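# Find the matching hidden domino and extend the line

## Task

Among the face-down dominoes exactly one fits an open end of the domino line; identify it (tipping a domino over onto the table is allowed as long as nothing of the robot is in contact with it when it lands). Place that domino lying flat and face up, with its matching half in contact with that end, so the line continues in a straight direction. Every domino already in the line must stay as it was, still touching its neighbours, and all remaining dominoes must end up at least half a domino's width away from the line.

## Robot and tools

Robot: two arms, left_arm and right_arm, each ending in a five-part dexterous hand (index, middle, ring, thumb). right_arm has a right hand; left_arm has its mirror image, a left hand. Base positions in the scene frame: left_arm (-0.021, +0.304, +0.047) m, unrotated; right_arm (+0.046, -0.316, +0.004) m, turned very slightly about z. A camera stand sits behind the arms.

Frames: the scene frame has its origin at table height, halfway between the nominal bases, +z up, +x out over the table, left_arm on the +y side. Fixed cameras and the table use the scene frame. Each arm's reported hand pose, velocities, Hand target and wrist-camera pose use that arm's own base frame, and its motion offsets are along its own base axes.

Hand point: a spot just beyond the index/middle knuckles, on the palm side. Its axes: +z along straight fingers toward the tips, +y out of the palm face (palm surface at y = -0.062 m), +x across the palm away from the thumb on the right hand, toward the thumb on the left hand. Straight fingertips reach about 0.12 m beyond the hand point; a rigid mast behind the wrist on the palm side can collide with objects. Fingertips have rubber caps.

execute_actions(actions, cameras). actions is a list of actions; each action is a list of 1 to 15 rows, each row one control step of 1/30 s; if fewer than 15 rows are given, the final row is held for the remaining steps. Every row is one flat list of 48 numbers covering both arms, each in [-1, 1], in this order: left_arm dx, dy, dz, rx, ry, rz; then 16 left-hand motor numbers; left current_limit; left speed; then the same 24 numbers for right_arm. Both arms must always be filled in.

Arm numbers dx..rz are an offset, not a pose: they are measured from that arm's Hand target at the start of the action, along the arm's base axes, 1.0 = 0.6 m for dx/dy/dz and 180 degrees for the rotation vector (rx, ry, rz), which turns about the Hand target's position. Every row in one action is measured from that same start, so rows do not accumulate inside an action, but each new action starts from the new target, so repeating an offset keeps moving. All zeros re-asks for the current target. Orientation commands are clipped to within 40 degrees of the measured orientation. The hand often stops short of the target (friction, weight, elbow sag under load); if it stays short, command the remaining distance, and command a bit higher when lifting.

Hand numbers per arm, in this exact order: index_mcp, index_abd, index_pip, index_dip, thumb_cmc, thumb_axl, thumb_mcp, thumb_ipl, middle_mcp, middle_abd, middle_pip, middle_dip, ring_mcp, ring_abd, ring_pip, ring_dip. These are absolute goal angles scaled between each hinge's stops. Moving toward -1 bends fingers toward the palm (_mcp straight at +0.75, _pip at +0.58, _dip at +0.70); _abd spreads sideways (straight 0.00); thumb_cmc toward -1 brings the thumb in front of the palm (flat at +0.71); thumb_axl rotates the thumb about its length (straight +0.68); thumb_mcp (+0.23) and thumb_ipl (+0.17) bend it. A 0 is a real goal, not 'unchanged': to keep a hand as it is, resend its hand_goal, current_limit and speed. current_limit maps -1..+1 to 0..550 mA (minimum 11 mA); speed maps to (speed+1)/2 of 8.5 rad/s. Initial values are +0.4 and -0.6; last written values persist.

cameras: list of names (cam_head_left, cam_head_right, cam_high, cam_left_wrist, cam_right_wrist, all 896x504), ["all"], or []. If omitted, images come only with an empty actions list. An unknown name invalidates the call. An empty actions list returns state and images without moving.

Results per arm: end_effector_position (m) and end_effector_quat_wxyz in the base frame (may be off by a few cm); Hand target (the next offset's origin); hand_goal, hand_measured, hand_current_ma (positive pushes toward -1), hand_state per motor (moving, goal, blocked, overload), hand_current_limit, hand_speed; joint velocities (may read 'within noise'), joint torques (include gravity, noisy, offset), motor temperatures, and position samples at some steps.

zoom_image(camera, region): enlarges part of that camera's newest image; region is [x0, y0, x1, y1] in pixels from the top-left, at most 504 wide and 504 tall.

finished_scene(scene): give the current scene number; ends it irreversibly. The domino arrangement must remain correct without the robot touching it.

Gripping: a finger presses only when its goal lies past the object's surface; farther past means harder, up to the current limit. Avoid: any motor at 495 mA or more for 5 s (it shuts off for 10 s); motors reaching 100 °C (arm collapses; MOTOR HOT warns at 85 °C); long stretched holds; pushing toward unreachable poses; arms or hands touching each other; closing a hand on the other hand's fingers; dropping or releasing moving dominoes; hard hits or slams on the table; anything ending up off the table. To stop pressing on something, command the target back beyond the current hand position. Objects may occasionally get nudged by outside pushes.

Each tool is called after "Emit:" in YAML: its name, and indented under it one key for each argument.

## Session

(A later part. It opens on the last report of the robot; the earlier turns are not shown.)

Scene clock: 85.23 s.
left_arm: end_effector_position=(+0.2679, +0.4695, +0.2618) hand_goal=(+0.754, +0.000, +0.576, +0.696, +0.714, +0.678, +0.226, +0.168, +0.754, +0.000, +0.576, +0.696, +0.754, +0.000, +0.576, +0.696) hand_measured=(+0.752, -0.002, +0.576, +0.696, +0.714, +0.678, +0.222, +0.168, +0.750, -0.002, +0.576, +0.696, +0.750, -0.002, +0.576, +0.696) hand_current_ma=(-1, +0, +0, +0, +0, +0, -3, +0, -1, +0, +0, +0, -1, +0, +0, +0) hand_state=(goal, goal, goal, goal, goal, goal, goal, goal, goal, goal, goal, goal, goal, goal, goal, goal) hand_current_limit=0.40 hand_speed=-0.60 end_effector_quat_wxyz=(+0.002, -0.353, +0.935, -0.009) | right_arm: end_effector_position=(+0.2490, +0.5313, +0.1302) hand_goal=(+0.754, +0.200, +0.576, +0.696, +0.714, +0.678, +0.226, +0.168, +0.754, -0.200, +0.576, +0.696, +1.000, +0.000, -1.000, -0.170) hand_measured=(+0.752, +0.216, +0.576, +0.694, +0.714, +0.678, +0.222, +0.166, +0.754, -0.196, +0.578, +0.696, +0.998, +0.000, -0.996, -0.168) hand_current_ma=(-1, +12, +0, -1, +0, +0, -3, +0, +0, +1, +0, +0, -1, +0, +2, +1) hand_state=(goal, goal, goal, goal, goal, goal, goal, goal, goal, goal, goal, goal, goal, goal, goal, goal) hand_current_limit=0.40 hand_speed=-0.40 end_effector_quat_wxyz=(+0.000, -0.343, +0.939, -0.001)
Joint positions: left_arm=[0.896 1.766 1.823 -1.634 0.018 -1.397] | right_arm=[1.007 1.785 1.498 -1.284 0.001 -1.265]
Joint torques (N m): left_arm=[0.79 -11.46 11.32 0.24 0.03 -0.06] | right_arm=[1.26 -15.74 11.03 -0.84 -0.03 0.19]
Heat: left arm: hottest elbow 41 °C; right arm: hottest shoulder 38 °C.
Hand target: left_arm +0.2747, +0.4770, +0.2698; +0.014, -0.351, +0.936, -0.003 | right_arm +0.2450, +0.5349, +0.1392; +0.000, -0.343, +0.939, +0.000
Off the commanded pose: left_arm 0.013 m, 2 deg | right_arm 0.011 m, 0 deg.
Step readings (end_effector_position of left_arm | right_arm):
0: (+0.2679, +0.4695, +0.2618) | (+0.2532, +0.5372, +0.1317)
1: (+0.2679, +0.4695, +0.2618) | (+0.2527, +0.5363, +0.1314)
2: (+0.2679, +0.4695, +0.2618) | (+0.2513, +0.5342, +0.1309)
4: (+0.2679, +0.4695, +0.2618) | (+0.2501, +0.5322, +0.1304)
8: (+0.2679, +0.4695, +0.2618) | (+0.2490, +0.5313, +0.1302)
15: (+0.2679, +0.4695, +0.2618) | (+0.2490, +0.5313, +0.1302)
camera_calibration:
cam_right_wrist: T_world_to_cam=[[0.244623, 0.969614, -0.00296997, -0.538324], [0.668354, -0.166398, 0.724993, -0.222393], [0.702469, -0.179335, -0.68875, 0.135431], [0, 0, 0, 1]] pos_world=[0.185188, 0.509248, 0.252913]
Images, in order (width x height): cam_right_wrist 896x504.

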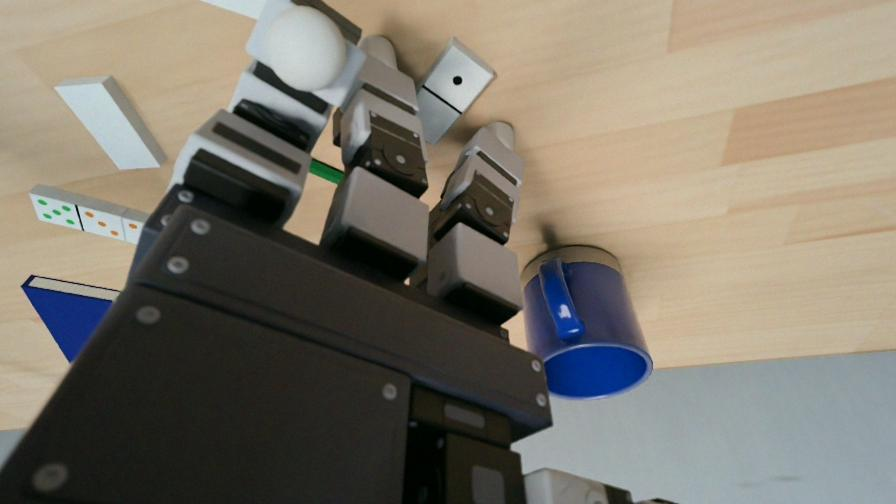

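Emit:
execute_actions:
  actions:
    - [[0,0,0,0,0,0,0.754,0,0.576,0.696,0.714,0.678,0.226,0.168,0.754,0,0.576,0.696,0.754,0,0.576,0.696,0.4,-0.6,0.0,0.002,0.01,0,0,0,0.754,0.2,0.576,0.696,0.714,0.678,0.226,0.168,0.754,-0.2,0.576,0.696,1,0,-1,-0.17,0.4,-0.4]]
  cameras: ["cam_right_wrist"]

Emit:
zoom_image:
  camera: "cam_right_wrist"
  region: [370, 0, 550, 140]

Scene clock: 86.30 s.
left_arm: end_effector_position=(+0.2679, +0.4695, +0.2618) hand_goal=(+0.754, +0.000, +0.576, +0.696, +0.714, +0.678, +0.226, +0.168, +0.754, +0.000, +0.576, +0.696, +0.754, +0.000, +0.576, +0.696) hand_measured=(+0.752, -0.002, +0.576, +0.696, +0.714, +0.678, +0.222, +0.168, +0.750, -0.002, +0.576, +0.696, +0.750, -0.002, +0.576, +0.696) hand_current_ma=(-1, +0, +0, +0, +0, +0, -3, +0, -1, +0, +0, +0, -1, +0, +0, +0) hand_state=(goal, goal, goal, goal, goal, goal, goal, goal, goal, goal, goal, goal, goal, goal, goal, goal) hand_current_limit=0.40 hand_speed=-0.60 end_effector_quat_wxyz=(+0.002, -0.353, +0.935, -0.009) | right_arm: end_effector_position=(+0.2472, +0.5291, +0.1299) hand_goal=(+0.754, +0.200, +0.576, +0.696, +0.714, +0.678, +0.226, +0.168, +0.754, -0.200, +0.576, +0.696, +1.000, +0.000, -1.000, -0.170) hand_measured=(+0.752, +0.222, +0.576, +0.694, +0.714, +0.678, +0.222, +0.166, +0.754, -0.196, +0.578, +0.696, +0.998, +0.000, -0.996, -0.168) hand_current_ma=(-1, +20, +0, -1, +0, +0, -3, +0, +0, +1, +0, +0, -1, +0, +2, +1) hand_state=(goal, blocked, goal, goal, goal, goal, goal, goal, goal, goal, goal, goal, goal, goal, goal, goal) hand_current_limit=0.40 hand_speed=-0.40 end_effector_quat_wxyz=(-0.004, -0.343, +0.939, -0.004)
Joint positions: left_arm=[0.896 1.766 1.823 -1.634 0.018 -1.397] | right_arm=[1.007 1.785 1.498 -1.296 0.001 -1.264]
Joint torques (N m): left_arm=[0.44 -11.46 11.32 0.2 0.03 -0.06] | right_arm=[1.38 -15.85 12.23 -0.92 -0.04 0.2]
Heat: left arm: hottest elbow 42 °C; right arm: hottest shoulder 38 °C.
Hand target: left_arm +0.2747, +0.4770, +0.2698; +0.014, -0.351, +0.936, -0.003 | right_arm +0.2451, +0.5361, +0.1451; +0.000, -0.343, +0.939, +0.000
Off the commanded pose: left_arm 0.013 m, 2 deg | right_arm 0.017 m, 1 deg.
Step readings (end_effector_position of left_arm | right_arm):
0: (+0.2679, +0.4695, +0.2618) | (+0.2490, +0.5313, +0.1302)
1: (+0.2679, +0.4695, +0.2618) | (+0.2488, +0.5310, +0.1301)
2: (+0.2679, +0.4695, +0.2618) | (+0.2484, +0.5303, +0.1300)
4: (+0.2679, +0.4695, +0.2618) | (+0.2476, +0.5294, +0.1300)
8: (+0.2679, +0.4695, +0.2618) | (+0.2472, +0.5291, +0.1299)
15: (+0.2679, +0.4695, +0.2618) | (+0.2472, +0.5291, +0.1299)
camera_calibration:
cam_right_wrist: T_world_to_cam=[[0.244608, 0.969527, -0.0135456, -0.534361], [0.672643, -0.15961, 0.722548, -0.225655], [0.698369, -0.185852, -0.691188, 0.140908], [0, 0, 0, 1]] pos_world=[0.184088, 0.508249, 0.253202]
Images, in order (width x height): cam_right_wrist 896x504.

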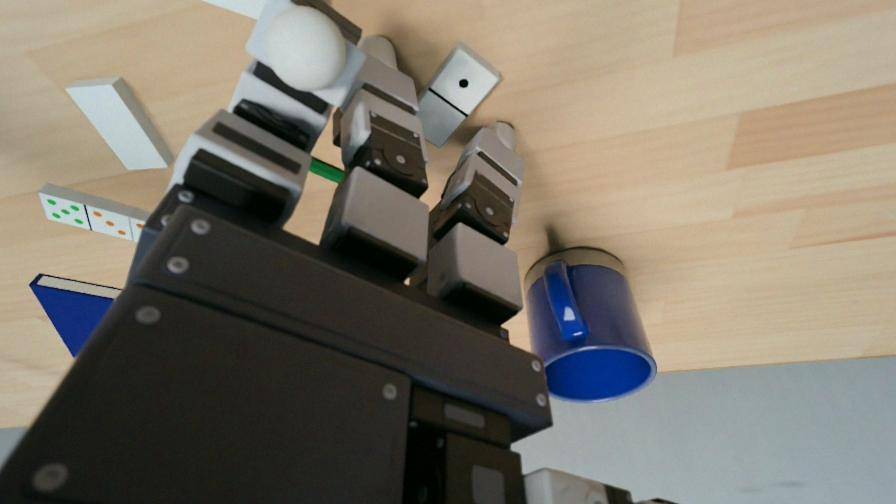

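Scaled by 2.800 from the camera's 896x504 image, which has a finer 1280x720 frame.

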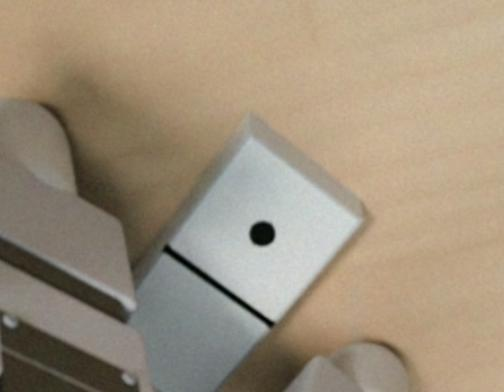

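Emit:
execute_actions:
  actions:
    - [[0,0,0,0,0,0,0.754,0,0.576,0.696,0.714,0.678,0.226,0.168,0.754,0,0.576,0.696,0.754,0,0.576,0.696,0.4,-0.6,0.014,0.014,0.06,0,0,0,0.754,0.22,0.576,0.696,0.714,0.678,0.226,0.168,0.754,-0.22,0.576,0.696,1,0,-1,-0.17,0.4,-0.4]]
  cameras: ["cam_right_wrist"]

Emit:
zoom_image:
  camera: "cam_right_wrist"
  region: [370, 0, 550, 140]

Scene clock: 87.33 s.
left_arm: end_effector_position=(+0.2679, +0.4695, +0.2618) hand_goal=(+0.754, +0.000, +0.576, +0.696, +0.714, +0.678, +0.226, +0.168, +0.754, +0.000, +0.576, +0.696, +0.754, +0.000, +0.576, +0.696) hand_measured=(+0.752, -0.002, +0.576, +0.696, +0.714, +0.678, +0.222, +0.168, +0.750, -0.002, +0.576, +0.696, +0.750, -0.002, +0.576, +0.696) hand_current_ma=(-1, +0, +0, +0, +0, +0, -3, +0, -1, +0, +0, +0, -1, +0, +0, +0) hand_state=(goal, goal, goal, goal, goal, goal, goal, goal, goal, goal, goal, goal, goal, goal, goal, goal) hand_current_limit=0.40 hand_speed=-0.60 end_effector_quat_wxyz=(+0.002, -0.353, +0.935, -0.009) | right_arm: end_effector_position=(+0.2496, +0.5329, +0.1638) hand_goal=(+0.754, +0.220, +0.576, +0.696, +0.714, +0.678, +0.226, +0.168, +0.754, -0.220, +0.576, +0.696, +1.000, +0.000, -1.000, -0.170) hand_measured=(+0.750, +0.222, +0.576, +0.694, +0.714, +0.678, +0.222, +0.166, +0.754, -0.216, +0.578, +0.696, +0.998, +0.000, -0.996, -0.168) hand_current_ma=(-1, +0, +0, -1, +0, +0, -3, +0, +0, +2, +0, +0, -1, +0, +2, +1) hand_state=(goal, goal, goal, goal, goal, goal, goal, goal, goal, goal, goal, goal, goal, goal, goal, goal) hand_current_limit=0.40 hand_speed=-0.40 end_effector_quat_wxyz=(-0.012, -0.343, +0.939, -0.010)
Joint positions: left_arm=[0.896 1.766 1.823 -1.634 0.018 -1.397] | right_arm=[1.007 1.786 1.594 -1.408 0.001 -1.264]
Joint torques (N m): left_arm=[0.85 -11.4 11.37 0.24 0.02 -0.07] | right_arm=[0.85 -15.79 13.81 -0.46 -0.05 0.17]
Heat: left arm: hottest elbow 42 °C; right arm: hottest shoulder 38 °C.
Hand target: left_arm +0.2747, +0.4770, +0.2698; +0.014, -0.351, +0.936, -0.003 | right_arm +0.2534, +0.5444, +0.1811; +0.000, -0.343, +0.939, +0.000
Off the commanded pose: left_arm 0.013 m, 2 deg | right_arm 0.021 m, 2 deg.
Step readings (end_effector_position of left_arm | right_arm):
0: (+0.2679, +0.4695, +0.2618) | (+0.2472, +0.5291, +0.1299)
1: (+0.2679, +0.4695, +0.2618) | (+0.2475, +0.5297, +0.1330)
2: (+0.2679, +0.4695, +0.2618) | (+0.2462, +0.5275, +0.1375)
4: (+0.2679, +0.4695, +0.2618) | (+0.2446, +0.5251, +0.1448)
8: (+0.2679, +0.4695, +0.2618) | (+0.2492, +0.5324, +0.1612)
15: (+0.2679, +0.4695, +0.2618) | (+0.2496, +0.5330, +0.1638)
camera_calibration:
cam_right_wrist: T_world_to_cam=[[0.244367, 0.969188, -0.0309737, -0.535154], [0.679721, -0.148427, 0.718296, -0.258208], [0.691566, -0.196581, -0.695048, 0.171486], [0, 0, 0, 1]] pos_world=[0.187689, 0.514051, 0.288085]
Images, in order (width x height): cam_right_wrist 896x504.

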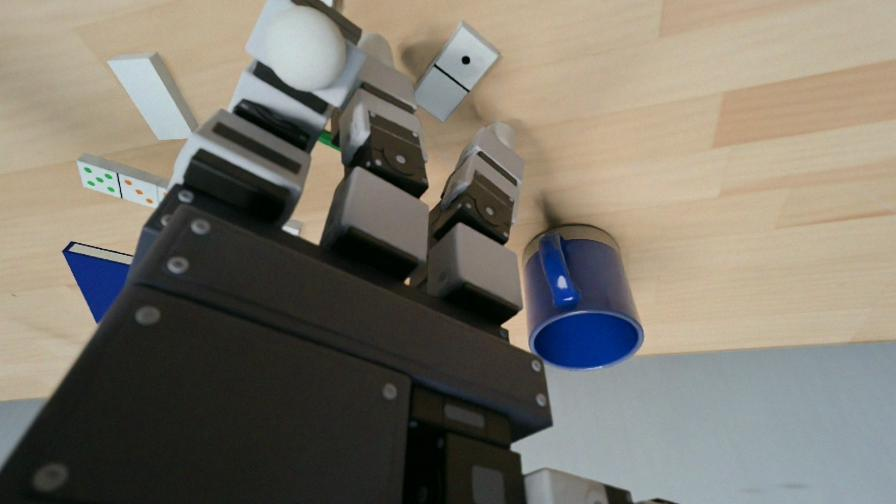

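Scaled by 2.800 from the camera's 896x504 image, which has a finer 1280x720 frame.

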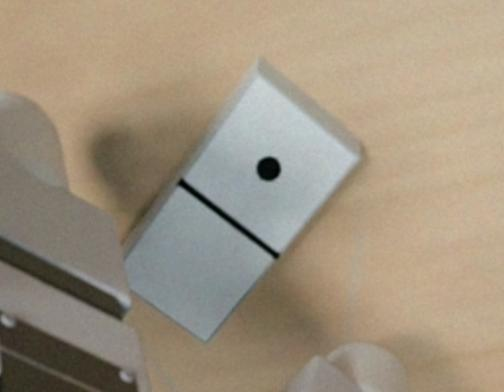

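Emit:
execute_actions:
  actions:
    - [[0,0,0,0,0,0,0.754,0,0.576,0.696,0.714,0.678,0.226,0.168,0.754,0,0.576,0.696,0.754,0,0.576,0.696,0.4,-0.6,-0.0047,-0.0098,-0.0993,0,0,0,0.754,0.22,0.576,0.696,0.714,0.678,0.226,0.168,0.754,-0.22,0.576,0.696,1,0,-1,-0.17,0.4,-0.4]]
  cameras: ["cam_right_wrist"]

Emit:
zoom_image:
  camera: "cam_right_wrist"
  region: [370, 0, 550, 140]

Scene clock: 88.47 s.
left_arm: end_effector_position=(+0.2679, +0.4695, +0.2618) hand_goal=(+0.754, +0.000, +0.576, +0.696, +0.714, +0.678, +0.226, +0.168, +0.754, +0.000, +0.576, +0.696, +0.754, +0.000, +0.576, +0.696) hand_measured=(+0.752, -0.002, +0.576, +0.696, +0.714, +0.678, +0.222, +0.168, +0.750, -0.002, +0.576, +0.696, +0.750, -0.002, +0.576, +0.696) hand_current_ma=(-1, +0, +0, +0, +0, +0, -3, +0, -1, +0, +0, +0, -1, +0, +0, +0) hand_state=(goal, goal, goal, goal, goal, goal, goal, goal, goal, goal, goal, goal, goal, goal, goal, goal) hand_current_limit=0.40 hand_speed=-0.60 end_effector_quat_wxyz=(+0.002, -0.353, +0.935, -0.009) | right_arm: end_effector_position=(+0.2512, +0.5355, +0.1326) hand_goal=(+0.754, +0.220, +0.576, +0.696, +0.714, +0.678, +0.226, +0.168, +0.754, -0.220, +0.576, +0.696, +1.000, +0.000, -1.000, -0.170) hand_measured=(+0.752, +0.220, +0.576, +0.694, +0.714, +0.678, +0.222, +0.166, +0.754, -0.218, +0.578, +0.696, +0.998, +0.000, -0.996, -0.168) hand_current_ma=(-1, +0, +0, -1, +0, +0, -3, +0, +0, +1, +0, +0, -1, +0, +2, +1) hand_state=(goal, goal, goal, goal, goal, goal, goal, goal, goal, goal, goal, goal, goal, goal, goal, goal) hand_current_limit=0.40 hand_speed=-0.40 end_effector_quat_wxyz=(+0.004, -0.343, +0.939, +0.002)
Joint positions: left_arm=[0.896 1.766 1.823 -1.634 0.018 -1.397] | right_arm=[1.007 1.79 1.51 -1.282 0.001 -1.264]
Joint torques (N m): left_arm=[0.67 -11.4 11.34 0.23 0.03 -0.06] | right_arm=[0.79 -14.15 9.33 0.8 -0.01 0.14]
Heat: left arm: hottest elbow 42 °C; right arm: hottest shoulder 38 °C.
Hand target: left_arm +0.2747, +0.4770, +0.2698; +0.014, -0.351, +0.936, -0.003 | right_arm +0.2506, +0.5385, +0.1215; +0.000, -0.343, +0.939, +0.000
Off the commanded pose: left_arm 0.013 m, 2 deg | right_arm 0.011 m, 0 deg.
Step readings (end_effector_position of left_arm | right_arm):
0: (+0.2679, +0.4695, +0.2618) | (+0.2496, +0.5329, +0.1638)
1: (+0.2679, +0.4695, +0.2618) | (+0.2497, +0.5332, +0.1599)
2: (+0.2679, +0.4695, +0.2618) | (+0.2517, +0.5364, +0.1571)
4: (+0.2679, +0.4695, +0.2618) | (+0.2529, +0.5382, +0.1478)
8: (+0.2679, +0.4695, +0.2618) | (+0.2502, +0.5340, +0.1328)
15: (+0.2679, +0.4695, +0.2618) | (+0.2512, +0.5355, +0.1326)
camera_calibration:
cam_right_wrist: T_world_to_cam=[[0.244606, 0.969606, 0.00568385, -0.544082], [0.664866, -0.171989, 0.726893, -0.221197], [0.705777, -0.174024, -0.686727, 0.132429], [0, 0, 0, 1]] pos_world=[0.186687, 0.512547, 0.254821]
Images, in order (width x height): cam_right_wrist 896x504.

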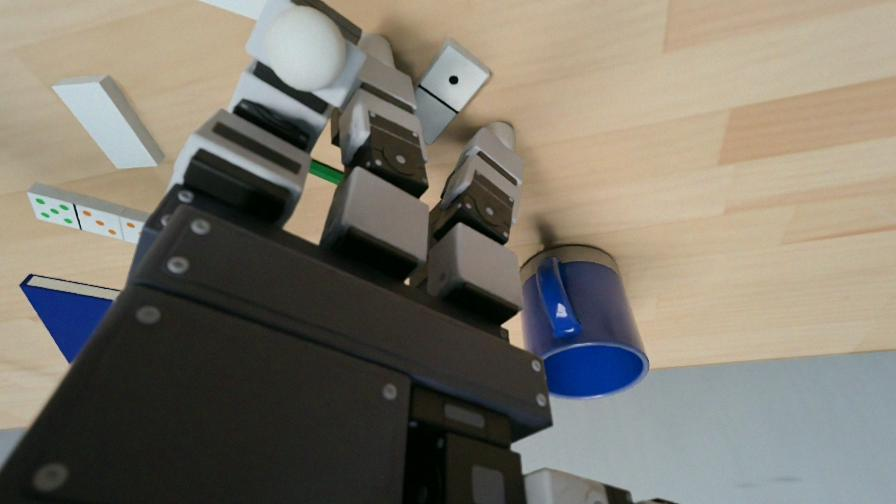

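Scaled by 2.800 from the camera's 896x504 image, which has a finer 1280x720 frame.

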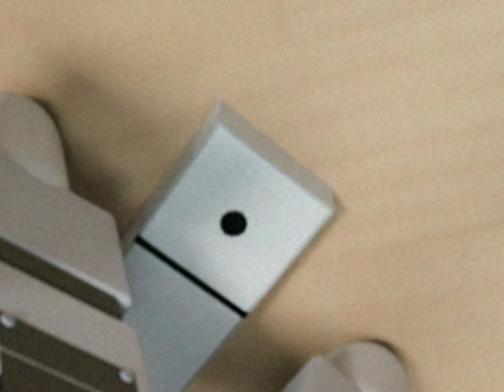

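Emit:
execute_actions:
  actions:
    - [[0,0,0,0,0,0,0.754,0,0.576,0.696,0.714,0.678,0.226,0.168,0.754,0,0.576,0.696,0.754,0,0.576,0.696,0.4,-0.6,0,0,0,0,0,0,0.754,-0.1,0.576,0.696,0.714,0.678,0.226,0.168,0.754,0.1,0.576,0.696,1,0,-1,-0.17,0.2,-0.85]]
    - [[0,0,0,0,0,0,0.754,0,0.576,0.696,0.714,0.678,0.226,0.168,0.754,0,0.576,0.696,0.754,0,0.576,0.696,0.4,-0.6,0,0,0,0,0,0,0.754,-0.1,0.576,0.696,0.714,0.678,0.226,0.168,0.754,0.1,0.576,0.696,1,0,-1,-0.17,0.2,-0.85]]
  cameras: ["cam_right_wrist"]

Emit:
zoom_image:
  camera: "cam_right_wrist"
  region: [370, 0, 550, 140]

Scene clock: 89.97 s.
left_arm: end_effector_position=(+0.2679, +0.4695, +0.2618) hand_goal=(+0.754, +0.000, +0.576, +0.696, +0.714, +0.678, +0.226, +0.168, +0.754, +0.000, +0.576, +0.696, +0.754, +0.000, +0.576, +0.696) hand_measured=(+0.752, -0.002, +0.576, +0.696, +0.714, +0.678, +0.222, +0.168, +0.750, -0.002, +0.576, +0.696, +0.750, -0.002, +0.576, +0.696) hand_current_ma=(-1, +0, +0, +0, +0, +0, -3, +0, -1, +0, +0, +0, -1, +0, +0, +0) hand_state=(goal, goal, goal, goal, goal, goal, goal, goal, goal, goal, goal, goal, goal, goal, goal, goal) hand_current_limit=0.40 hand_speed=-0.60 end_effector_quat_wxyz=(+0.002, -0.353, +0.935, -0.009) | right_arm: end_effector_position=(+0.2520, +0.5368, +0.1329) hand_goal=(+0.754, -0.100, +0.576, +0.696, +0.714, +0.678, +0.226, +0.168, +0.754, +0.100, +0.576, +0.696, +1.000, +0.000, -1.000, -0.170) hand_measured=(+0.752, +0.020, +0.576, +0.694, +0.714, +0.678, +0.222, +0.166, +0.754, +0.004, +0.578, +0.696, +0.998, +0.000, -0.996, -0.168) hand_current_ma=(-1, +276, +0, -1, +0, +0, -3, +0, +0, -198, +0, +0, -1, +0, +2, +1) hand_state=(goal, blocked, goal, goal, goal, goal, goal, goal, goal, blocked, goal, goal, goal, goal, goal, goal) hand_current_limit=0.20 hand_speed=-0.85 end_effector_quat_wxyz=(+0.006, -0.343, +0.939, +0.004)
Joint positions: left_arm=[0.896 1.766 1.823 -1.634 0.018 -1.397] | right_arm=[1.007 1.79 1.51 -1.276 0.001 -1.264]
Joint torques (N m): left_arm=[0.79 -11.52 11.37 0.23 0.03 -0.07] | right_arm=[0.67 -14.04 9.36 0.5 -0.03 0.13]
Heat: left arm: hottest elbow 42 °C; right arm: hottest shoulder 38 °C.
Hand target: left_arm +0.2747, +0.4770, +0.2698; +0.014, -0.351, +0.936, -0.003 | right_arm +0.2506, +0.5385, +0.1215; +0.000, -0.343, +0.939, +0.000
Off the commanded pose: left_arm 0.013 m, 2 deg | right_arm 0.012 m, 1 deg.
Step readings (end_effector_position of left_arm | right_arm):
0: (+0.2679, +0.4695, +0.2618) | (+0.2512, +0.5355, +0.1326)
1: (+0.2679, +0.4695, +0.2618) | (+0.2512, +0.5355, +0.1326)
2: (+0.2679, +0.4695, +0.2618) | (+0.2512, +0.5355, +0.1326)
4: (+0.2679, +0.4695, +0.2618) | (+0.2512, +0.5355, +0.1326)
8: (+0.2679, +0.4695, +0.2618) | (+0.2514, +0.5358, +0.1327)
15: (+0.2679, +0.4695, +0.2618) | (+0.2520, +0.5368, +0.1329)
16: (+0.2679, +0.4695, +0.2618) | (+0.2520, +0.5368, +0.1329)
17: (+0.2679, +0.4695, +0.2618) | (+0.2520, +0.5368, +0.1329)
19: (+0.2679, +0.4695, +0.2618) | (+0.2520, +0.5368, +0.1329)
23: (+0.2679, +0.4695, +0.2618) | (+0.2520, +0.5368, +0.1329)
30: (+0.2679, +0.4695, +0.2618) | (+0.2520, +0.5368, +0.1329)
camera_calibration:
cam_right_wrist: T_world_to_cam=[[0.244605, 0.969551, 0.0118144, -0.546319], [0.66232, -0.175969, 0.728263, -0.219261], [0.708167, -0.170312, -0.685196, 0.129442], [0, 0, 0, 1]] pos_world=[0.187187, 0.513147, 0.254827]
Images, in order (width x height): cam_right_wrist 896x504.

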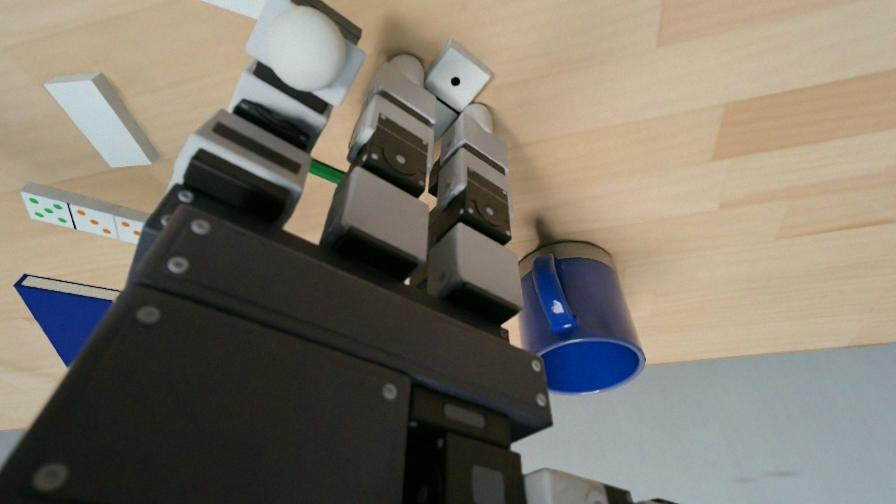

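Scaled by 2.800 from the camera's 896x504 image, which has a finer 1280x720 frame.

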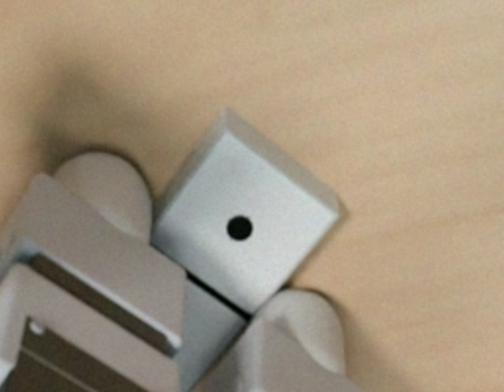

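Emit:
execute_actions:
  actions:
    - [[0,0,0,0,0,0,0.754,0,0.576,0.696,0.714,0.678,0.226,0.168,0.754,0,0.576,0.696,0.754,0,0.576,0.696,0.4,-0.6,0.004,0.008,0.12,0,0,0,0.754,-0.1,0.576,0.696,0.714,0.678,0.226,0.168,0.754,0.1,0.576,0.696,1,0,-1,-0.17,0.2,-0.85]]
    - [[0,0,0,0,0,0,0.754,0,0.576,0.696,0.714,0.678,0.226,0.168,0.754,0,0.576,0.696,0.754,0,0.576,0.696,0.4,-0.6,0,0,0.03,0,0,0,0.754,-0.1,0.576,0.696,0.714,0.678,0.226,0.168,0.754,0.1,0.576,0.696,1,0,-1,-0.17,0.2,-0.85]]
  cameras: ["cam_right_wrist","cam_high"]

Emit:
zoom_image:
  camera: "cam_right_wrist"
  region: [370, 0, 550, 140]

Scene clock: 91.37 s.
left_arm: end_effector_position=(+0.2679, +0.4695, +0.2618) hand_goal=(+0.754, +0.000, +0.576, +0.696, +0.714, +0.678, +0.226, +0.168, +0.754, +0.000, +0.576, +0.696, +0.754, +0.000, +0.576, +0.696) hand_measured=(+0.752, -0.002, +0.576, +0.696, +0.714, +0.678, +0.222, +0.168, +0.750, -0.002, +0.576, +0.696, +0.750, -0.002, +0.576, +0.696) hand_current_ma=(-1, +0, +0, +0, +0, +0, -3, +0, -1, +0, +0, +0, -1, +0, +0, +0) hand_state=(goal, goal, goal, goal, goal, goal, goal, goal, goal, goal, goal, goal, goal, goal, goal, goal) hand_current_limit=0.40 hand_speed=-0.60 end_effector_quat_wxyz=(+0.002, -0.353, +0.935, -0.009) | right_arm: end_effector_position=(+0.2482, +0.5308, +0.1846) hand_goal=(+0.754, -0.100, +0.576, +0.696, +0.714, +0.678, +0.226, +0.168, +0.754, +0.100, +0.576, +0.696, +1.000, +0.000, -1.000, -0.170) hand_measured=(+0.750, +0.018, +0.576, +0.694, +0.714, +0.678, +0.222, +0.166, +0.754, +0.004, +0.578, +0.696, +0.998, +0.000, -0.996, -0.168) hand_current_ma=(-1, +271, +0, -1, +0, +0, -3, +0, +0, -198, +0, +0, -1, +0, +2, +1) hand_state=(goal, blocked, goal, goal, goal, goal, goal, goal, goal, blocked, goal, goal, goal, goal, goal, goal) hand_current_limit=0.20 hand_speed=-0.85 end_effector_quat_wxyz=(-0.019, -0.343, +0.939, -0.015)
Joint positions: left_arm=[0.896 1.766 1.823 -1.634 0.018 -1.397] | right_arm=[1.007 1.783 1.646 -1.483 0.001 -1.264]
Joint torques (N m): left_arm=[0.73 -11.46 11.3 0.24 0.04 -0.06] | right_arm=[0.73 -16.26 14.6 -0.49 -0.04 0.16]
Heat: left arm: hottest elbow 42 °C; right arm: hottest shoulder 38 °C.
Hand target: left_arm +0.2747, +0.4770, +0.2698; +0.014, -0.351, +0.936, -0.003 | right_arm +0.2530, +0.5433, +0.2116; +0.000, -0.343, +0.939, +0.000
Off the commanded pose: left_arm 0.013 m, 2 deg | right_arm 0.030 m, 3 deg.
Step readings (end_effector_position of left_arm | right_arm):
0: (+0.2679, +0.4695, +0.2618) | (+0.2520, +0.5368, +0.1329)
1: (+0.2679, +0.4695, +0.2618) | (+0.2510, +0.5352, +0.1359)
2: (+0.2679, +0.4695, +0.2618) | (+0.2490, +0.5321, +0.1407)
4: (+0.2679, +0.4695, +0.2618) | (+0.2452, +0.5260, +0.1495)
8: (+0.2679, +0.4695, +0.2618) | (+0.2485, +0.5312, +0.1694)
15: (+0.2679, +0.4695, +0.2618) | (+0.2494, +0.5327, +0.1737)
16: (+0.2679, +0.4695, +0.2618) | (+0.2490, +0.5320, +0.1746)
17: (+0.2679, +0.4695, +0.2618) | (+0.2484, +0.5310, +0.1764)
19: (+0.2679, +0.4695, +0.2618) | (+0.2473, +0.5293, +0.1791)
23: (+0.2679, +0.4695, +0.2618) | (+0.2484, +0.5310, +0.1842)
30: (+0.2679, +0.4695, +0.2618) | (+0.2482, +0.5308, +0.1846)
camera_calibration:
cam_right_wrist: T_world_to_cam=[[0.243981, 0.96854, -0.0490178, -0.528368], [0.686962, -0.13693, 0.713676, -0.279565], [0.684512, -0.207797, -0.698759, 0.194842], [0, 0, 0, 1]] pos_world=[0.18759, 0.513952, 0.309767]
Images, in order (width x height): cam_high 896x504, cam_right_wrist 896x504.

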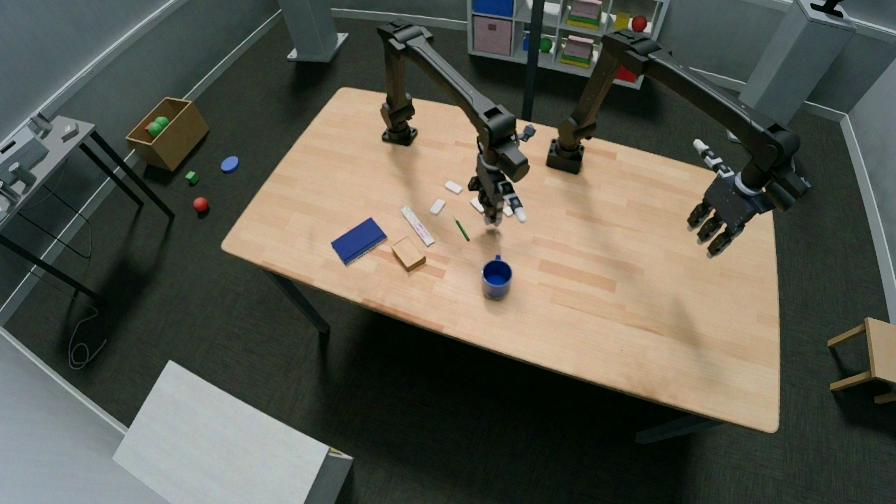

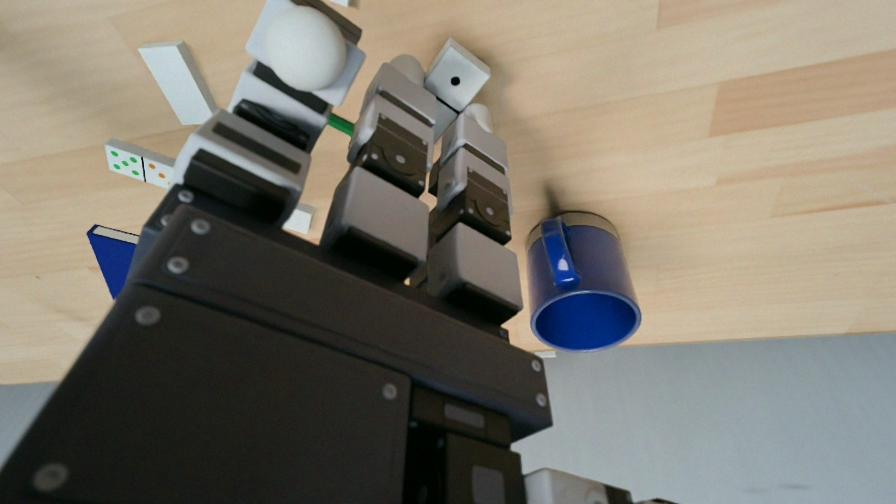

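Scaled by 2.800 from the camera's 896x504 image, which has a finer 1280x720 frame.

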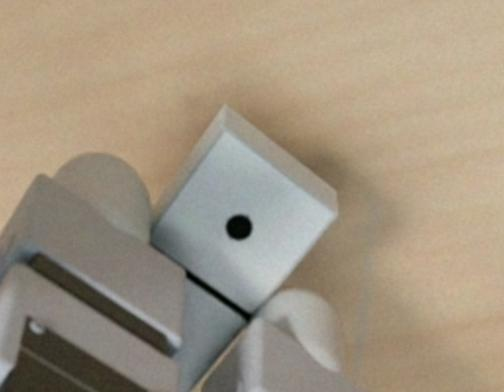

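Emit:
execute_actions:
  actions:
    - [[0,0,0,0,0,0,0.754,0,0.576,0.696,0.714,0.678,0.226,0.168,0.754,0,0.576,0.696,0.754,0,0.576,0.696,0.4,-0.6,0,0,0.05,0,0,0,0.754,-0.1,0.576,0.696,0.714,0.678,0.226,0.168,0.754,0.1,0.576,0.696,1,0,-1,-0.17,0.2,-0.85]]
    - [[0,0,0,0,0,0,0.754,0,0.576,0.696,0.714,0.678,0.226,0.168,0.754,0,0.576,0.696,0.754,0,0.576,0.696,0.4,-0.6,0.09,-0.04,0,0,0,-0.1,0.754,-0.1,0.576,0.696,0.714,0.678,0.226,0.168,0.754,0.1,0.576,0.696,1,0,-1,-0.17,0.2,-0.85]]
    - [[0,0,0,0,0,0,0.754,0,0.576,0.696,0.714,0.678,0.226,0.168,0.754,0,0.576,0.696,0.754,0,0.576,0.696,0.4,-0.6,0.09,-0.04,0,0,0,-0.1,0.754,-0.1,0.576,0.696,0.714,0.678,0.226,0.168,0.754,0.1,0.576,0.696,1,0,-1,-0.17,0.2,-0.85]]
    - [[0,0,0,0,0,0,0.754,0,0.576,0.696,0.714,0.678,0.226,0.168,0.754,0,0.576,0.696,0.754,0,0.576,0.696,0.4,-0.6,0.09,-0.04,0,0,0,-0.1,0.754,-0.1,0.576,0.696,0.714,0.678,0.226,0.168,0.754,0.1,0.576,0.696,1,0,-1,-0.17,0.2,-0.85]]
    - [[0,0,0,0,0,0,0.754,0,0.576,0.696,0.714,0.678,0.226,0.168,0.754,0,0.576,0.696,0.754,0,0.576,0.696,0.4,-0.6,0.09,-0.04,0,0,0,-0.1,0.754,-0.1,0.576,0.696,0.714,0.678,0.226,0.168,0.754,0.1,0.576,0.696,1,0,-1,-0.17,0.2,-0.85]]
    - [[0,0,0,0,0,0,0.754,0,0.576,0.696,0.714,0.678,0.226,0.168,0.754,0,0.576,0.696,0.754,0,0.576,0.696,0.4,-0.6,0,0,0,0,0,0,0.754,-0.1,0.576,0.696,0.714,0.678,0.226,0.168,0.754,0.1,0.576,0.696,1,0,-1,-0.17,0.2,-0.85]]
  cameras: ["cam_right_wrist","cam_high"]

Emit:
zoom_image:
  camera: "cam_right_wrist"
  region: [370, 0, 550, 140]

Scene clock: 95.57 s.
left_arm: end_effector_position=(+0.2679, +0.4695, +0.2618) hand_goal=(+0.754, +0.000, +0.576, +0.696, +0.714, +0.678, +0.226, +0.168, +0.754, +0.000, +0.576, +0.696, +0.754, +0.000, +0.576, +0.696) hand_measured=(+0.752, -0.002, +0.576, +0.696, +0.714, +0.678, +0.222, +0.168, +0.750, -0.002, +0.576, +0.696, +0.750, -0.002, +0.576, +0.696) hand_current_ma=(-1, +0, +0, +0, +0, +0, -3, +0, -1, +0, +0, +0, -1, +0, +0, +0) hand_state=(goal, goal, goal, goal, goal, goal, goal, goal, goal, goal, goal, goal, goal, goal, goal, goal) hand_current_limit=0.40 hand_speed=-0.60 end_effector_quat_wxyz=(+0.002, -0.353, +0.935, -0.009) | right_arm: end_effector_position=(+0.4593, +0.4354, +0.2349) hand_goal=(+0.754, -0.100, +0.576, +0.696, +0.714, +0.678, +0.226, +0.168, +0.754, +0.100, +0.576, +0.696, +1.000, +0.000, -1.000, -0.170) hand_measured=(+0.746, +0.018, +0.574, +0.694, +0.712, +0.678, +0.222, +0.166, +0.754, +0.004, +0.578, +0.696, +1.000, +0.000, -0.996, -0.168) hand_current_ma=(-5, +270, +0, -1, -1, +0, -3, +0, +0, -198, +0, +0, +0, +0, +2, +1) hand_state=(goal, blocked, goal, goal, goal, goal, goal, goal, goal, blocked, goal, goal, goal, goal, goal, goal) hand_current_limit=0.20 hand_speed=-0.85 end_effector_quat_wxyz=(-0.004, +0.272, +0.962, -0.005)
Joint positions: left_arm=[0.896 1.766 1.823 -1.634 0.018 -1.397] | right_arm=[0.759 1.778 1.768 -1.574 -0.001 -0.261]
Joint torques (N m): left_arm=[0.62 -11.58 11.4 0.24 0.03 -0.07] | right_arm=[0.91 -13.45 15.16 -0.42 0.15 0.23]
Heat: left arm: hottest elbow 42 °C; right arm: hottest shoulder 38 °C.
Hand target: left_arm +0.2747, +0.4770, +0.2698; +0.014, -0.351, +0.936, -0.003 | right_arm +0.4690, +0.4473, +0.2415; +0.000, +0.274, +0.962, +0.000
Off the commanded pose: left_arm 0.013 m, 2 deg | right_arm 0.017 m, 1 deg.
Step readings (end_effector_position of left_arm | right_arm):
0: (+0.2679, +0.4695, +0.2618) | (+0.2482, +0.5308, +0.1846)
1: (+0.2679, +0.4695, +0.2618) | (+0.2478, +0.5301, +0.1868)
2: (+0.2679, +0.4695, +0.2618) | (+0.2469, +0.5287, +0.1904)
4: (+0.2679, +0.4695, +0.2618) | (+0.2459, +0.5271, +0.1978)
8: (+0.2679, +0.4695, +0.2618) | (+0.2496, +0.5331, +0.2160)
15: (+0.2679, +0.4695, +0.2618) | (+0.2503, +0.5341, +0.2195)
16: (+0.2679, +0.4695, +0.2618) | (+0.2557, +0.5333, +0.2204)
17: (+0.2679, +0.4695, +0.2618) | (+0.2612, +0.5332, +0.2218)
19: (+0.2679, +0.4695, +0.2618) | (+0.2754, +0.5297, +0.2242)
23: (+0.2679, +0.4695, +0.2618) | (+0.3021, +0.5184, +0.2283)
30: (+0.2679, +0.4695, +0.2618) | (+0.3104, +0.5158, +0.2291)
31: (+0.2679, +0.4695, +0.2618) | (+0.3151, +0.5147, +0.2293)
32: (+0.2679, +0.4695, +0.2618) | (+0.3196, +0.5144, +0.2299)
34: (+0.2679, +0.4695, +0.2618) | (+0.3318, +0.5102, +0.2305)
38: (+0.2679, +0.4695, +0.2618) | (+0.3539, +0.4990, +0.2303)
45: (+0.2679, +0.4695, +0.2618) | (+0.3643, +0.4936, +0.2302)
46: (+0.2679, +0.4695, +0.2618) | (+0.3687, +0.4917, +0.2302)
47: (+0.2679, +0.4695, +0.2618) | (+0.3725, +0.4907, +0.2304)
49: (+0.2679, +0.4695, +0.2618) | (+0.3842, +0.4844, +0.2304)
53: (+0.2679, +0.4695, +0.2618) | (+0.4029, +0.4715, +0.2301)
60: (+0.2679, +0.4695, +0.2618) | (+0.4119, +0.4650, +0.2300)
61: (+0.2679, +0.4695, +0.2618) | (+0.4159, +0.4621, +0.2300)
62: (+0.2679, +0.4695, +0.2618) | (+0.4198, +0.4599, +0.2305)
64: (+0.2679, +0.4695, +0.2618) | (+0.4303, +0.4529, +0.2317)
68: (+0.2679, +0.4695, +0.2618) | (+0.4496, +0.4422, +0.2357)
75: (+0.2679, +0.4695, +0.2618) | (+0.4590, +0.4362, +0.2362)
76: (+0.2679, +0.4695, +0.2618) | (+0.4590, +0.4359, +0.2359)
77: (+0.2679, +0.4695, +0.2618) | (+0.4590, +0.4357, +0.2356)
79: (+0.2679, +0.4695, +0.2618) | (+0.4592, +0.4355, +0.2351)
83: (+0.2679, +0.4695, +0.2618) | (+0.4591, +0.4355, +0.2349)
90: (+0.2679, +0.4695, +0.2618) | (+0.4593, +0.4354, +0.2349)
camera_calibration:
cam_right_wrist: T_world_to_cam=[[0.997281, 0.0726677, -0.0122534, -0.449457], [0.058607, -0.681274, 0.729679, 0.0483125], [0.0446761, -0.728413, -0.68368, 0.582553], [0, 0, 0, 1]] pos_world=[0.419378, 0.489914, 0.35752]
Images, in order (width x height): cam_high 896x504, cam_right_wrist 896x504.

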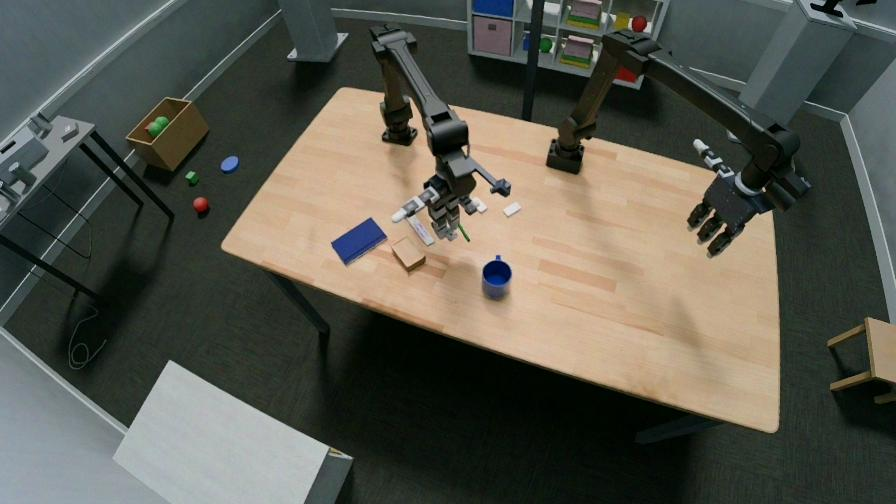

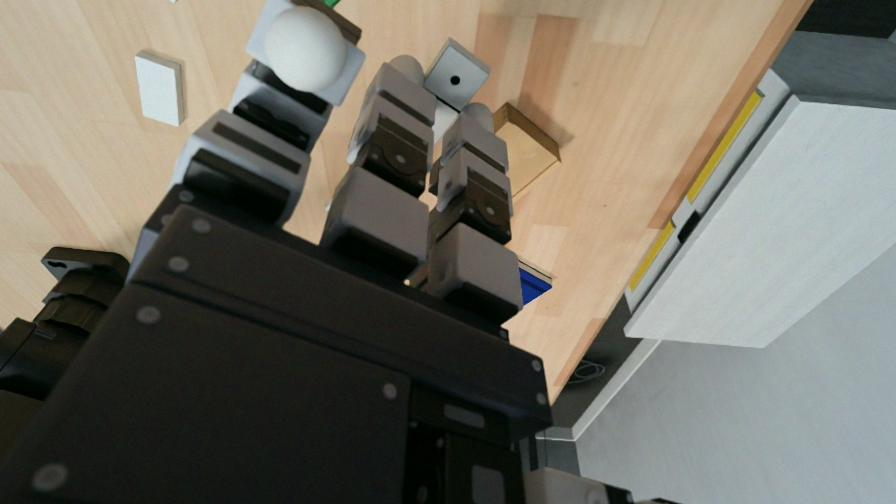

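Scaled by 2.800 from the camera's 896x504 image, which has a finer 1280x720 frame.

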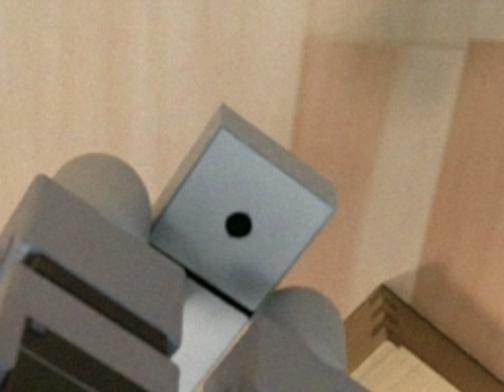

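Emit:
execute_actions:
  actions:
    - [[0,0,0,0,0,0,0.754,0,0.576,0.696,0.714,0.678,0.226,0.168,0.754,0,0.576,0.696,0.754,0,0.576,0.696,0.4,-0.6,-0.13,-0.07,0,0,0,0,0.754,-0.1,0.576,0.696,0.714,0.678,0.226,0.168,0.754,0.1,0.576,0.696,1,0,-1,-0.17,0.2,-0.85]]
    - [[0,0,0,0,0,0,0.754,0,0.576,0.696,0.714,0.678,0.226,0.168,0.754,0,0.576,0.696,0.754,0,0.576,0.696,0.4,-0.6,0,0,0,0,0,0,0.754,-0.1,0.576,0.696,0.714,0.678,0.226,0.168,0.754,0.1,0.576,0.696,1,0,-1,-0.17,0.2,-0.85]]
  cameras: ["cam_right_wrist"]

Emit:
zoom_image:
  camera: "cam_right_wrist"
  region: [370, 0, 550, 140]

Scene clock: 97.23 s.
left_arm: end_effector_position=(+0.2679, +0.4695, +0.2618) hand_goal=(+0.754, +0.000, +0.576, +0.696, +0.714, +0.678, +0.226, +0.168, +0.754, +0.000, +0.576, +0.696, +0.754, +0.000, +0.576, +0.696) hand_measured=(+0.752, -0.002, +0.576, +0.696, +0.714, +0.678, +0.222, +0.168, +0.750, -0.002, +0.576, +0.696, +0.750, -0.002, +0.576, +0.696) hand_current_ma=(-1, +0, +0, +0, +0, +0, -3, +0, -1, +0, +0, +0, -1, +0, +0, +0) hand_state=(goal, goal, goal, goal, goal, goal, goal, goal, goal, goal, goal, goal, goal, goal, goal, goal) hand_current_limit=0.40 hand_speed=-0.60 end_effector_quat_wxyz=(+0.002, -0.353, +0.935, -0.009) | right_arm: end_effector_position=(+0.3852, +0.4032, +0.2406) hand_goal=(+0.754, -0.100, +0.576, +0.696, +0.714, +0.678, +0.226, +0.168, +0.754, +0.100, +0.576, +0.696, +1.000, +0.000, -1.000, -0.170) hand_measured=(+0.750, +0.018, +0.574, +0.694, +0.714, +0.678, +0.222, +0.166, +0.756, +0.004, +0.576, +0.696, +0.998, +0.000, -0.996, -0.168) hand_current_ma=(-2, +270, -1, -1, +0, +0, -3, +0, +1, -198, +0, +0, +0, +0, +2, +1) hand_state=(goal, blocked, goal, goal, goal, goal, goal, goal, goal, blocked, goal, goal, goal, goal, goal, goal) hand_current_limit=0.20 hand_speed=-0.85 end_effector_quat_wxyz=(-0.003, +0.268, +0.963, -0.005)
Joint positions: left_arm=[0.896 1.766 1.823 -1.634 0.018 -1.397] | right_arm=[0.817 1.575 1.524 -1.532 0 -0.211]
Joint torques (N m): left_arm=[0.67 -11.4 11.33 0.25 0.03 -0.07] | right_arm=[0.32 -11.87 10.63 0.59 0.16 0.22]
Heat: left arm: hottest elbow 42 °C; right arm: hottest shoulder 38 °C.
Hand target: left_arm +0.2747, +0.4770, +0.2698; +0.014, -0.351, +0.936, -0.003 | right_arm +0.3909, +0.4054, +0.2417; +0.000, +0.274, +0.962, +0.000
Off the commanded pose: left_arm 0.013 m, 2 deg | right_arm 0.006 m, 1 deg.
Step readings (end_effector_position of left_arm | right_arm):
0: (+0.2679, +0.4695, +0.2618) | (+0.4593, +0.4353, +0.2349)
1: (+0.2679, +0.4695, +0.2618) | (+0.4537, +0.4322, +0.2295)
2: (+0.2679, +0.4695, +0.2618) | (+0.4453, +0.4287, +0.2270)
4: (+0.2679, +0.4695, +0.2618) | (+0.4181, +0.4087, +0.2156)
8: (+0.2679, +0.4695, +0.2618) | (+0.3903, +0.4003, +0.2262)
15: (+0.2679, +0.4695, +0.2618) | (+0.3851, +0.4034, +0.2406)
16: (+0.2679, +0.4695, +0.2618) | (+0.3851, +0.4034, +0.2406)
17: (+0.2679, +0.4695, +0.2618) | (+0.3851, +0.4033, +0.2406)
19: (+0.2679, +0.4695, +0.2618) | (+0.3852, +0.4033, +0.2406)
23: (+0.2679, +0.4695, +0.2618) | (+0.3852, +0.4033, +0.2406)
30: (+0.2679, +0.4695, +0.2618) | (+0.3852, +0.4032, +0.2406)
camera_calibration:
cam_right_wrist: T_world_to_cam=[[0.996707, 0.080264, -0.011526, -0.376298], [0.063231, -0.680341, 0.730163, 0.0243183], [0.0507642, -0.728487, -0.683176, 0.564005], [0, 0, 0, 1]] pos_world=[0.34489, 0.457618, 0.363221]
Images, in order (width x height): cam_right_wrist 896x504.

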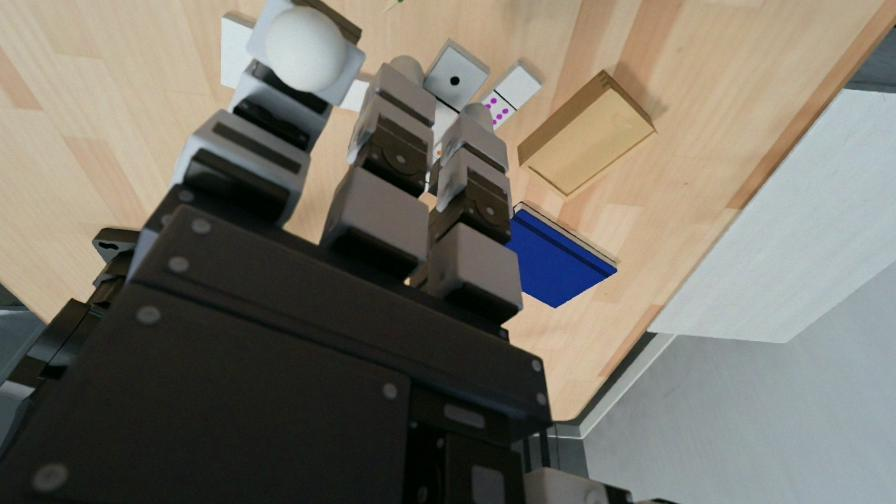

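Scaled by 2.800 from the camera's 896x504 image, which has a finer 1280x720 frame.

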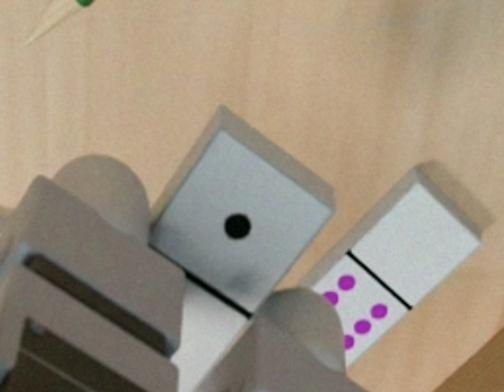

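Emit:
zoom_image:
  camera: "cam_right_wrist"
  region: [475, 50, 555, 130]

Emit:
zoom_image:
  camera: "cam_right_wrist"
  region: [415, 30, 495, 110]

Scaled by 6.300 from the camera's 896x504 image, which has a finer 1280x720 frame.

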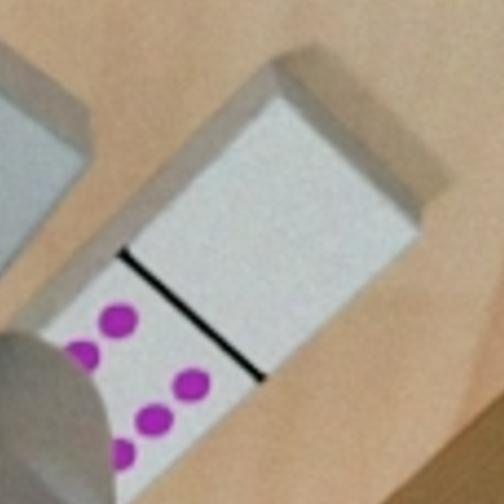

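Scaled by 6.300 from the camera's 896x504 image, which has a finer 1280x720 frame.

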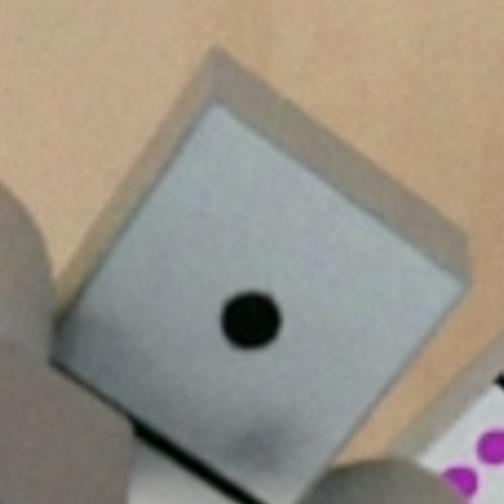

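Emit:
execute_actions:
  actions:
    - [[0,0,0,0,0,0,0.754,0,0.576,0.696,0.714,0.678,0.226,0.168,0.754,0,0.576,0.696,0.754,0,0.576,0.696,0.4,-0.6,0.085,-0.005,0,0,0,-0.0195,0.754,-0.1,0.576,0.696,0.714,0.678,0.226,0.168,0.754,0.1,0.576,0.696,1,0,-1,-0.17,0.2,-0.85]]
    - [[0,0,0,0,0,0,0.754,0,0.576,0.696,0.714,0.678,0.226,0.168,0.754,0,0.576,0.696,0.754,0,0.576,0.696,0.4,-0.6,0.085,-0.005,-0.05,0,0,-0.0195,0.754,-0.1,0.576,0.696,0.714,0.678,0.226,0.168,0.754,0.1,0.576,0.696,1,0,-1,-0.17,0.2,-0.85]]
    - [[0,0,0,0,0,0,0.754,0,0.576,0.696,0.714,0.678,0.226,0.168,0.754,0,0.576,0.696,0.754,0,0.576,0.696,0.4,-0.6,0,0,0,0,0,0,0.754,-0.1,0.576,0.696,0.714,0.678,0.226,0.168,0.754,0.1,0.576,0.696,1,0,-1,-0.17,0.2,-0.85]]
  cameras: ["cam_right_wrist","cam_high"]

Emit:
zoom_image:
  camera: "cam_right_wrist"
  region: [370, 0, 550, 140]

Emit:
zoom_image:
  camera: "cam_high"
  region: [380, 180, 480, 280]

Scene clock: 100.07 s.
left_arm: end_effector_position=(+0.2679, +0.4695, +0.2618) hand_goal=(+0.754, +0.000, +0.576, +0.696, +0.714, +0.678, +0.226, +0.168, +0.754, +0.000, +0.576, +0.696, +0.754, +0.000, +0.576, +0.696) hand_measured=(+0.752, -0.002, +0.576, +0.696, +0.714, +0.678, +0.222, +0.168, +0.750, -0.002, +0.576, +0.696, +0.750, -0.002, +0.576, +0.696) hand_current_ma=(-1, +0, +0, +0, +0, +0, -3, +0, -1, +0, +0, +0, -1, +0, +0, +0) hand_state=(goal, goal, goal, goal, goal, goal, goal, goal, goal, goal, goal, goal, goal, goal, goal, goal) hand_current_limit=0.40 hand_speed=-0.60 end_effector_quat_wxyz=(+0.002, -0.353, +0.935, -0.009) | right_arm: end_effector_position=(+0.4803, +0.3866, +0.1923) hand_goal=(+0.754, -0.100, +0.576, +0.696, +0.714, +0.678, +0.226, +0.168, +0.754, +0.100, +0.576, +0.696, +1.000, +0.000, -1.000, -0.170) hand_measured=(+0.750, +0.018, +0.574, +0.694, +0.714, +0.678, +0.222, +0.166, +0.756, +0.004, +0.578, +0.696, +0.998, +0.000, -0.996, -0.168) hand_current_ma=(-2, +270, -1, -1, +0, +0, -3, +0, +1, -198, +0, +0, +0, +0, +2, +1) hand_state=(goal, blocked, goal, goal, goal, goal, goal, goal, goal, blocked, goal, goal, goal, goal, goal, goal) hand_current_limit=0.20 hand_speed=-0.85 end_effector_quat_wxyz=(-0.012, +0.331, +0.943, -0.020)
Joint positions: left_arm=[0.896 1.766 1.823 -1.634 0.018 -1.397] | right_arm=[0.686 1.764 1.645 -1.499 0 -0.211]
Joint torques (N m): left_arm=[0.73 -11.46 11.34 0.24 0.03 -0.06] | right_arm=[0.79 -14.97 14.64 0.17 0.12 0.19]
Heat: left arm: hottest elbow 42 °C; right arm: hottest elbow 39 °C.
Hand target: left_arm +0.2747, +0.4770, +0.2698; +0.014, -0.351, +0.936, -0.003 | right_arm +0.4930, +0.3993, +0.2115; +0.000, +0.333, +0.943, +0.000
Off the commanded pose: left_arm 0.013 m, 2 deg | right_arm 0.026 m, 3 deg.
Step readings (end_effector_position of left_arm | right_arm):
0: (+0.2679, +0.4695, +0.2618) | (+0.3852, +0.4032, +0.2406)
1: (+0.2679, +0.4695, +0.2618) | (+0.3883, +0.4023, +0.2403)
2: (+0.2679, +0.4695, +0.2618) | (+0.3919, +0.4025, +0.2405)
4: (+0.2679, +0.4695, +0.2618) | (+0.4083, +0.4002, +0.2404)
8: (+0.2679, +0.4695, +0.2618) | (+0.4309, +0.3901, +0.2319)
15: (+0.2679, +0.4695, +0.2618) | (+0.4339, +0.3882, +0.2264)
16: (+0.2679, +0.4695, +0.2618) | (+0.4366, +0.3880, +0.2252)
17: (+0.2679, +0.4695, +0.2618) | (+0.4398, +0.3898, +0.2247)
19: (+0.2679, +0.4695, +0.2618) | (+0.4555, +0.3931, +0.2210)
23: (+0.2679, +0.4695, +0.2618) | (+0.4752, +0.3903, +0.2024)
30: (+0.2679, +0.4695, +0.2618) | (+0.4803, +0.3862, +0.1919)
31: (+0.2679, +0.4695, +0.2618) | (+0.4805, +0.3864, +0.1923)
32: (+0.2679, +0.4695, +0.2618) | (+0.4805, +0.3864, +0.1923)
34: (+0.2679, +0.4695, +0.2618) | (+0.4805, +0.3864, +0.1923)
38: (+0.2679, +0.4695, +0.2618) | (+0.4803, +0.3866, +0.1923)
45: (+0.2679, +0.4695, +0.2618) | (+0.4803, +0.3866, +0.1923)
camera_calibration:
cam_right_wrist: T_world_to_cam=[[0.997972, -0.0517977, -0.0370118, -0.414898], [-0.00692989, -0.666312, 0.745641, 0.0676118], [-0.0632839, -0.743872, -0.665319, 0.571332], [0, 0, 0, 1]] pos_world=[0.450681, 0.448558, 0.314348]
Images, in order (width x height): cam_high 896x504, cam_right_wrist 896x504.

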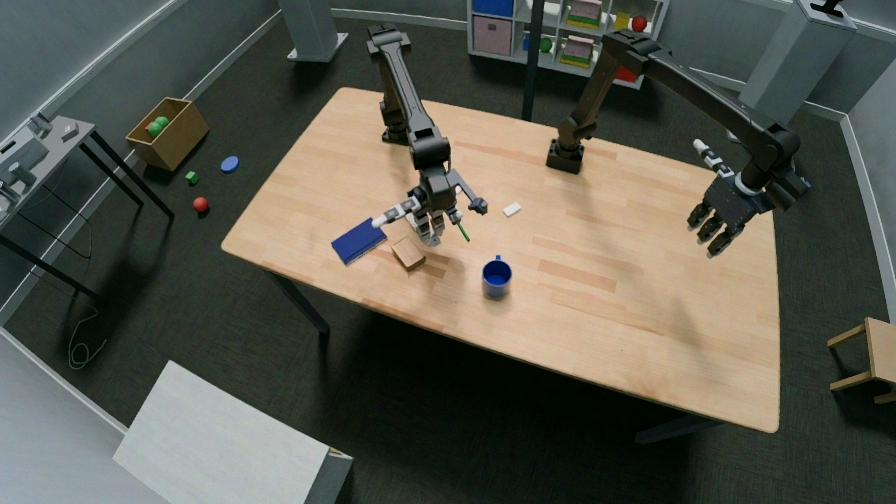

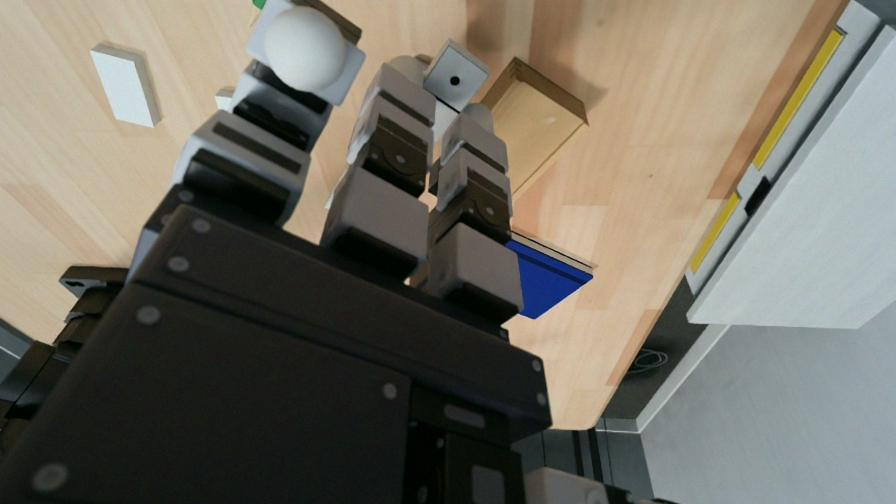

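Scaled by 2.800 from the camera's 896x504 image, which has a finer 1280x720 frame.

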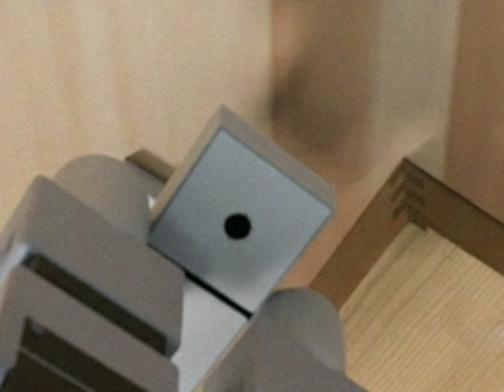

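Scaled by 5.040 from the camera's 896x504 image, which has a finer 1280x720 frame.

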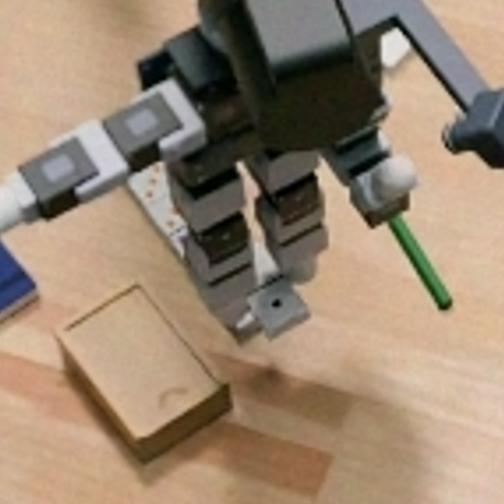

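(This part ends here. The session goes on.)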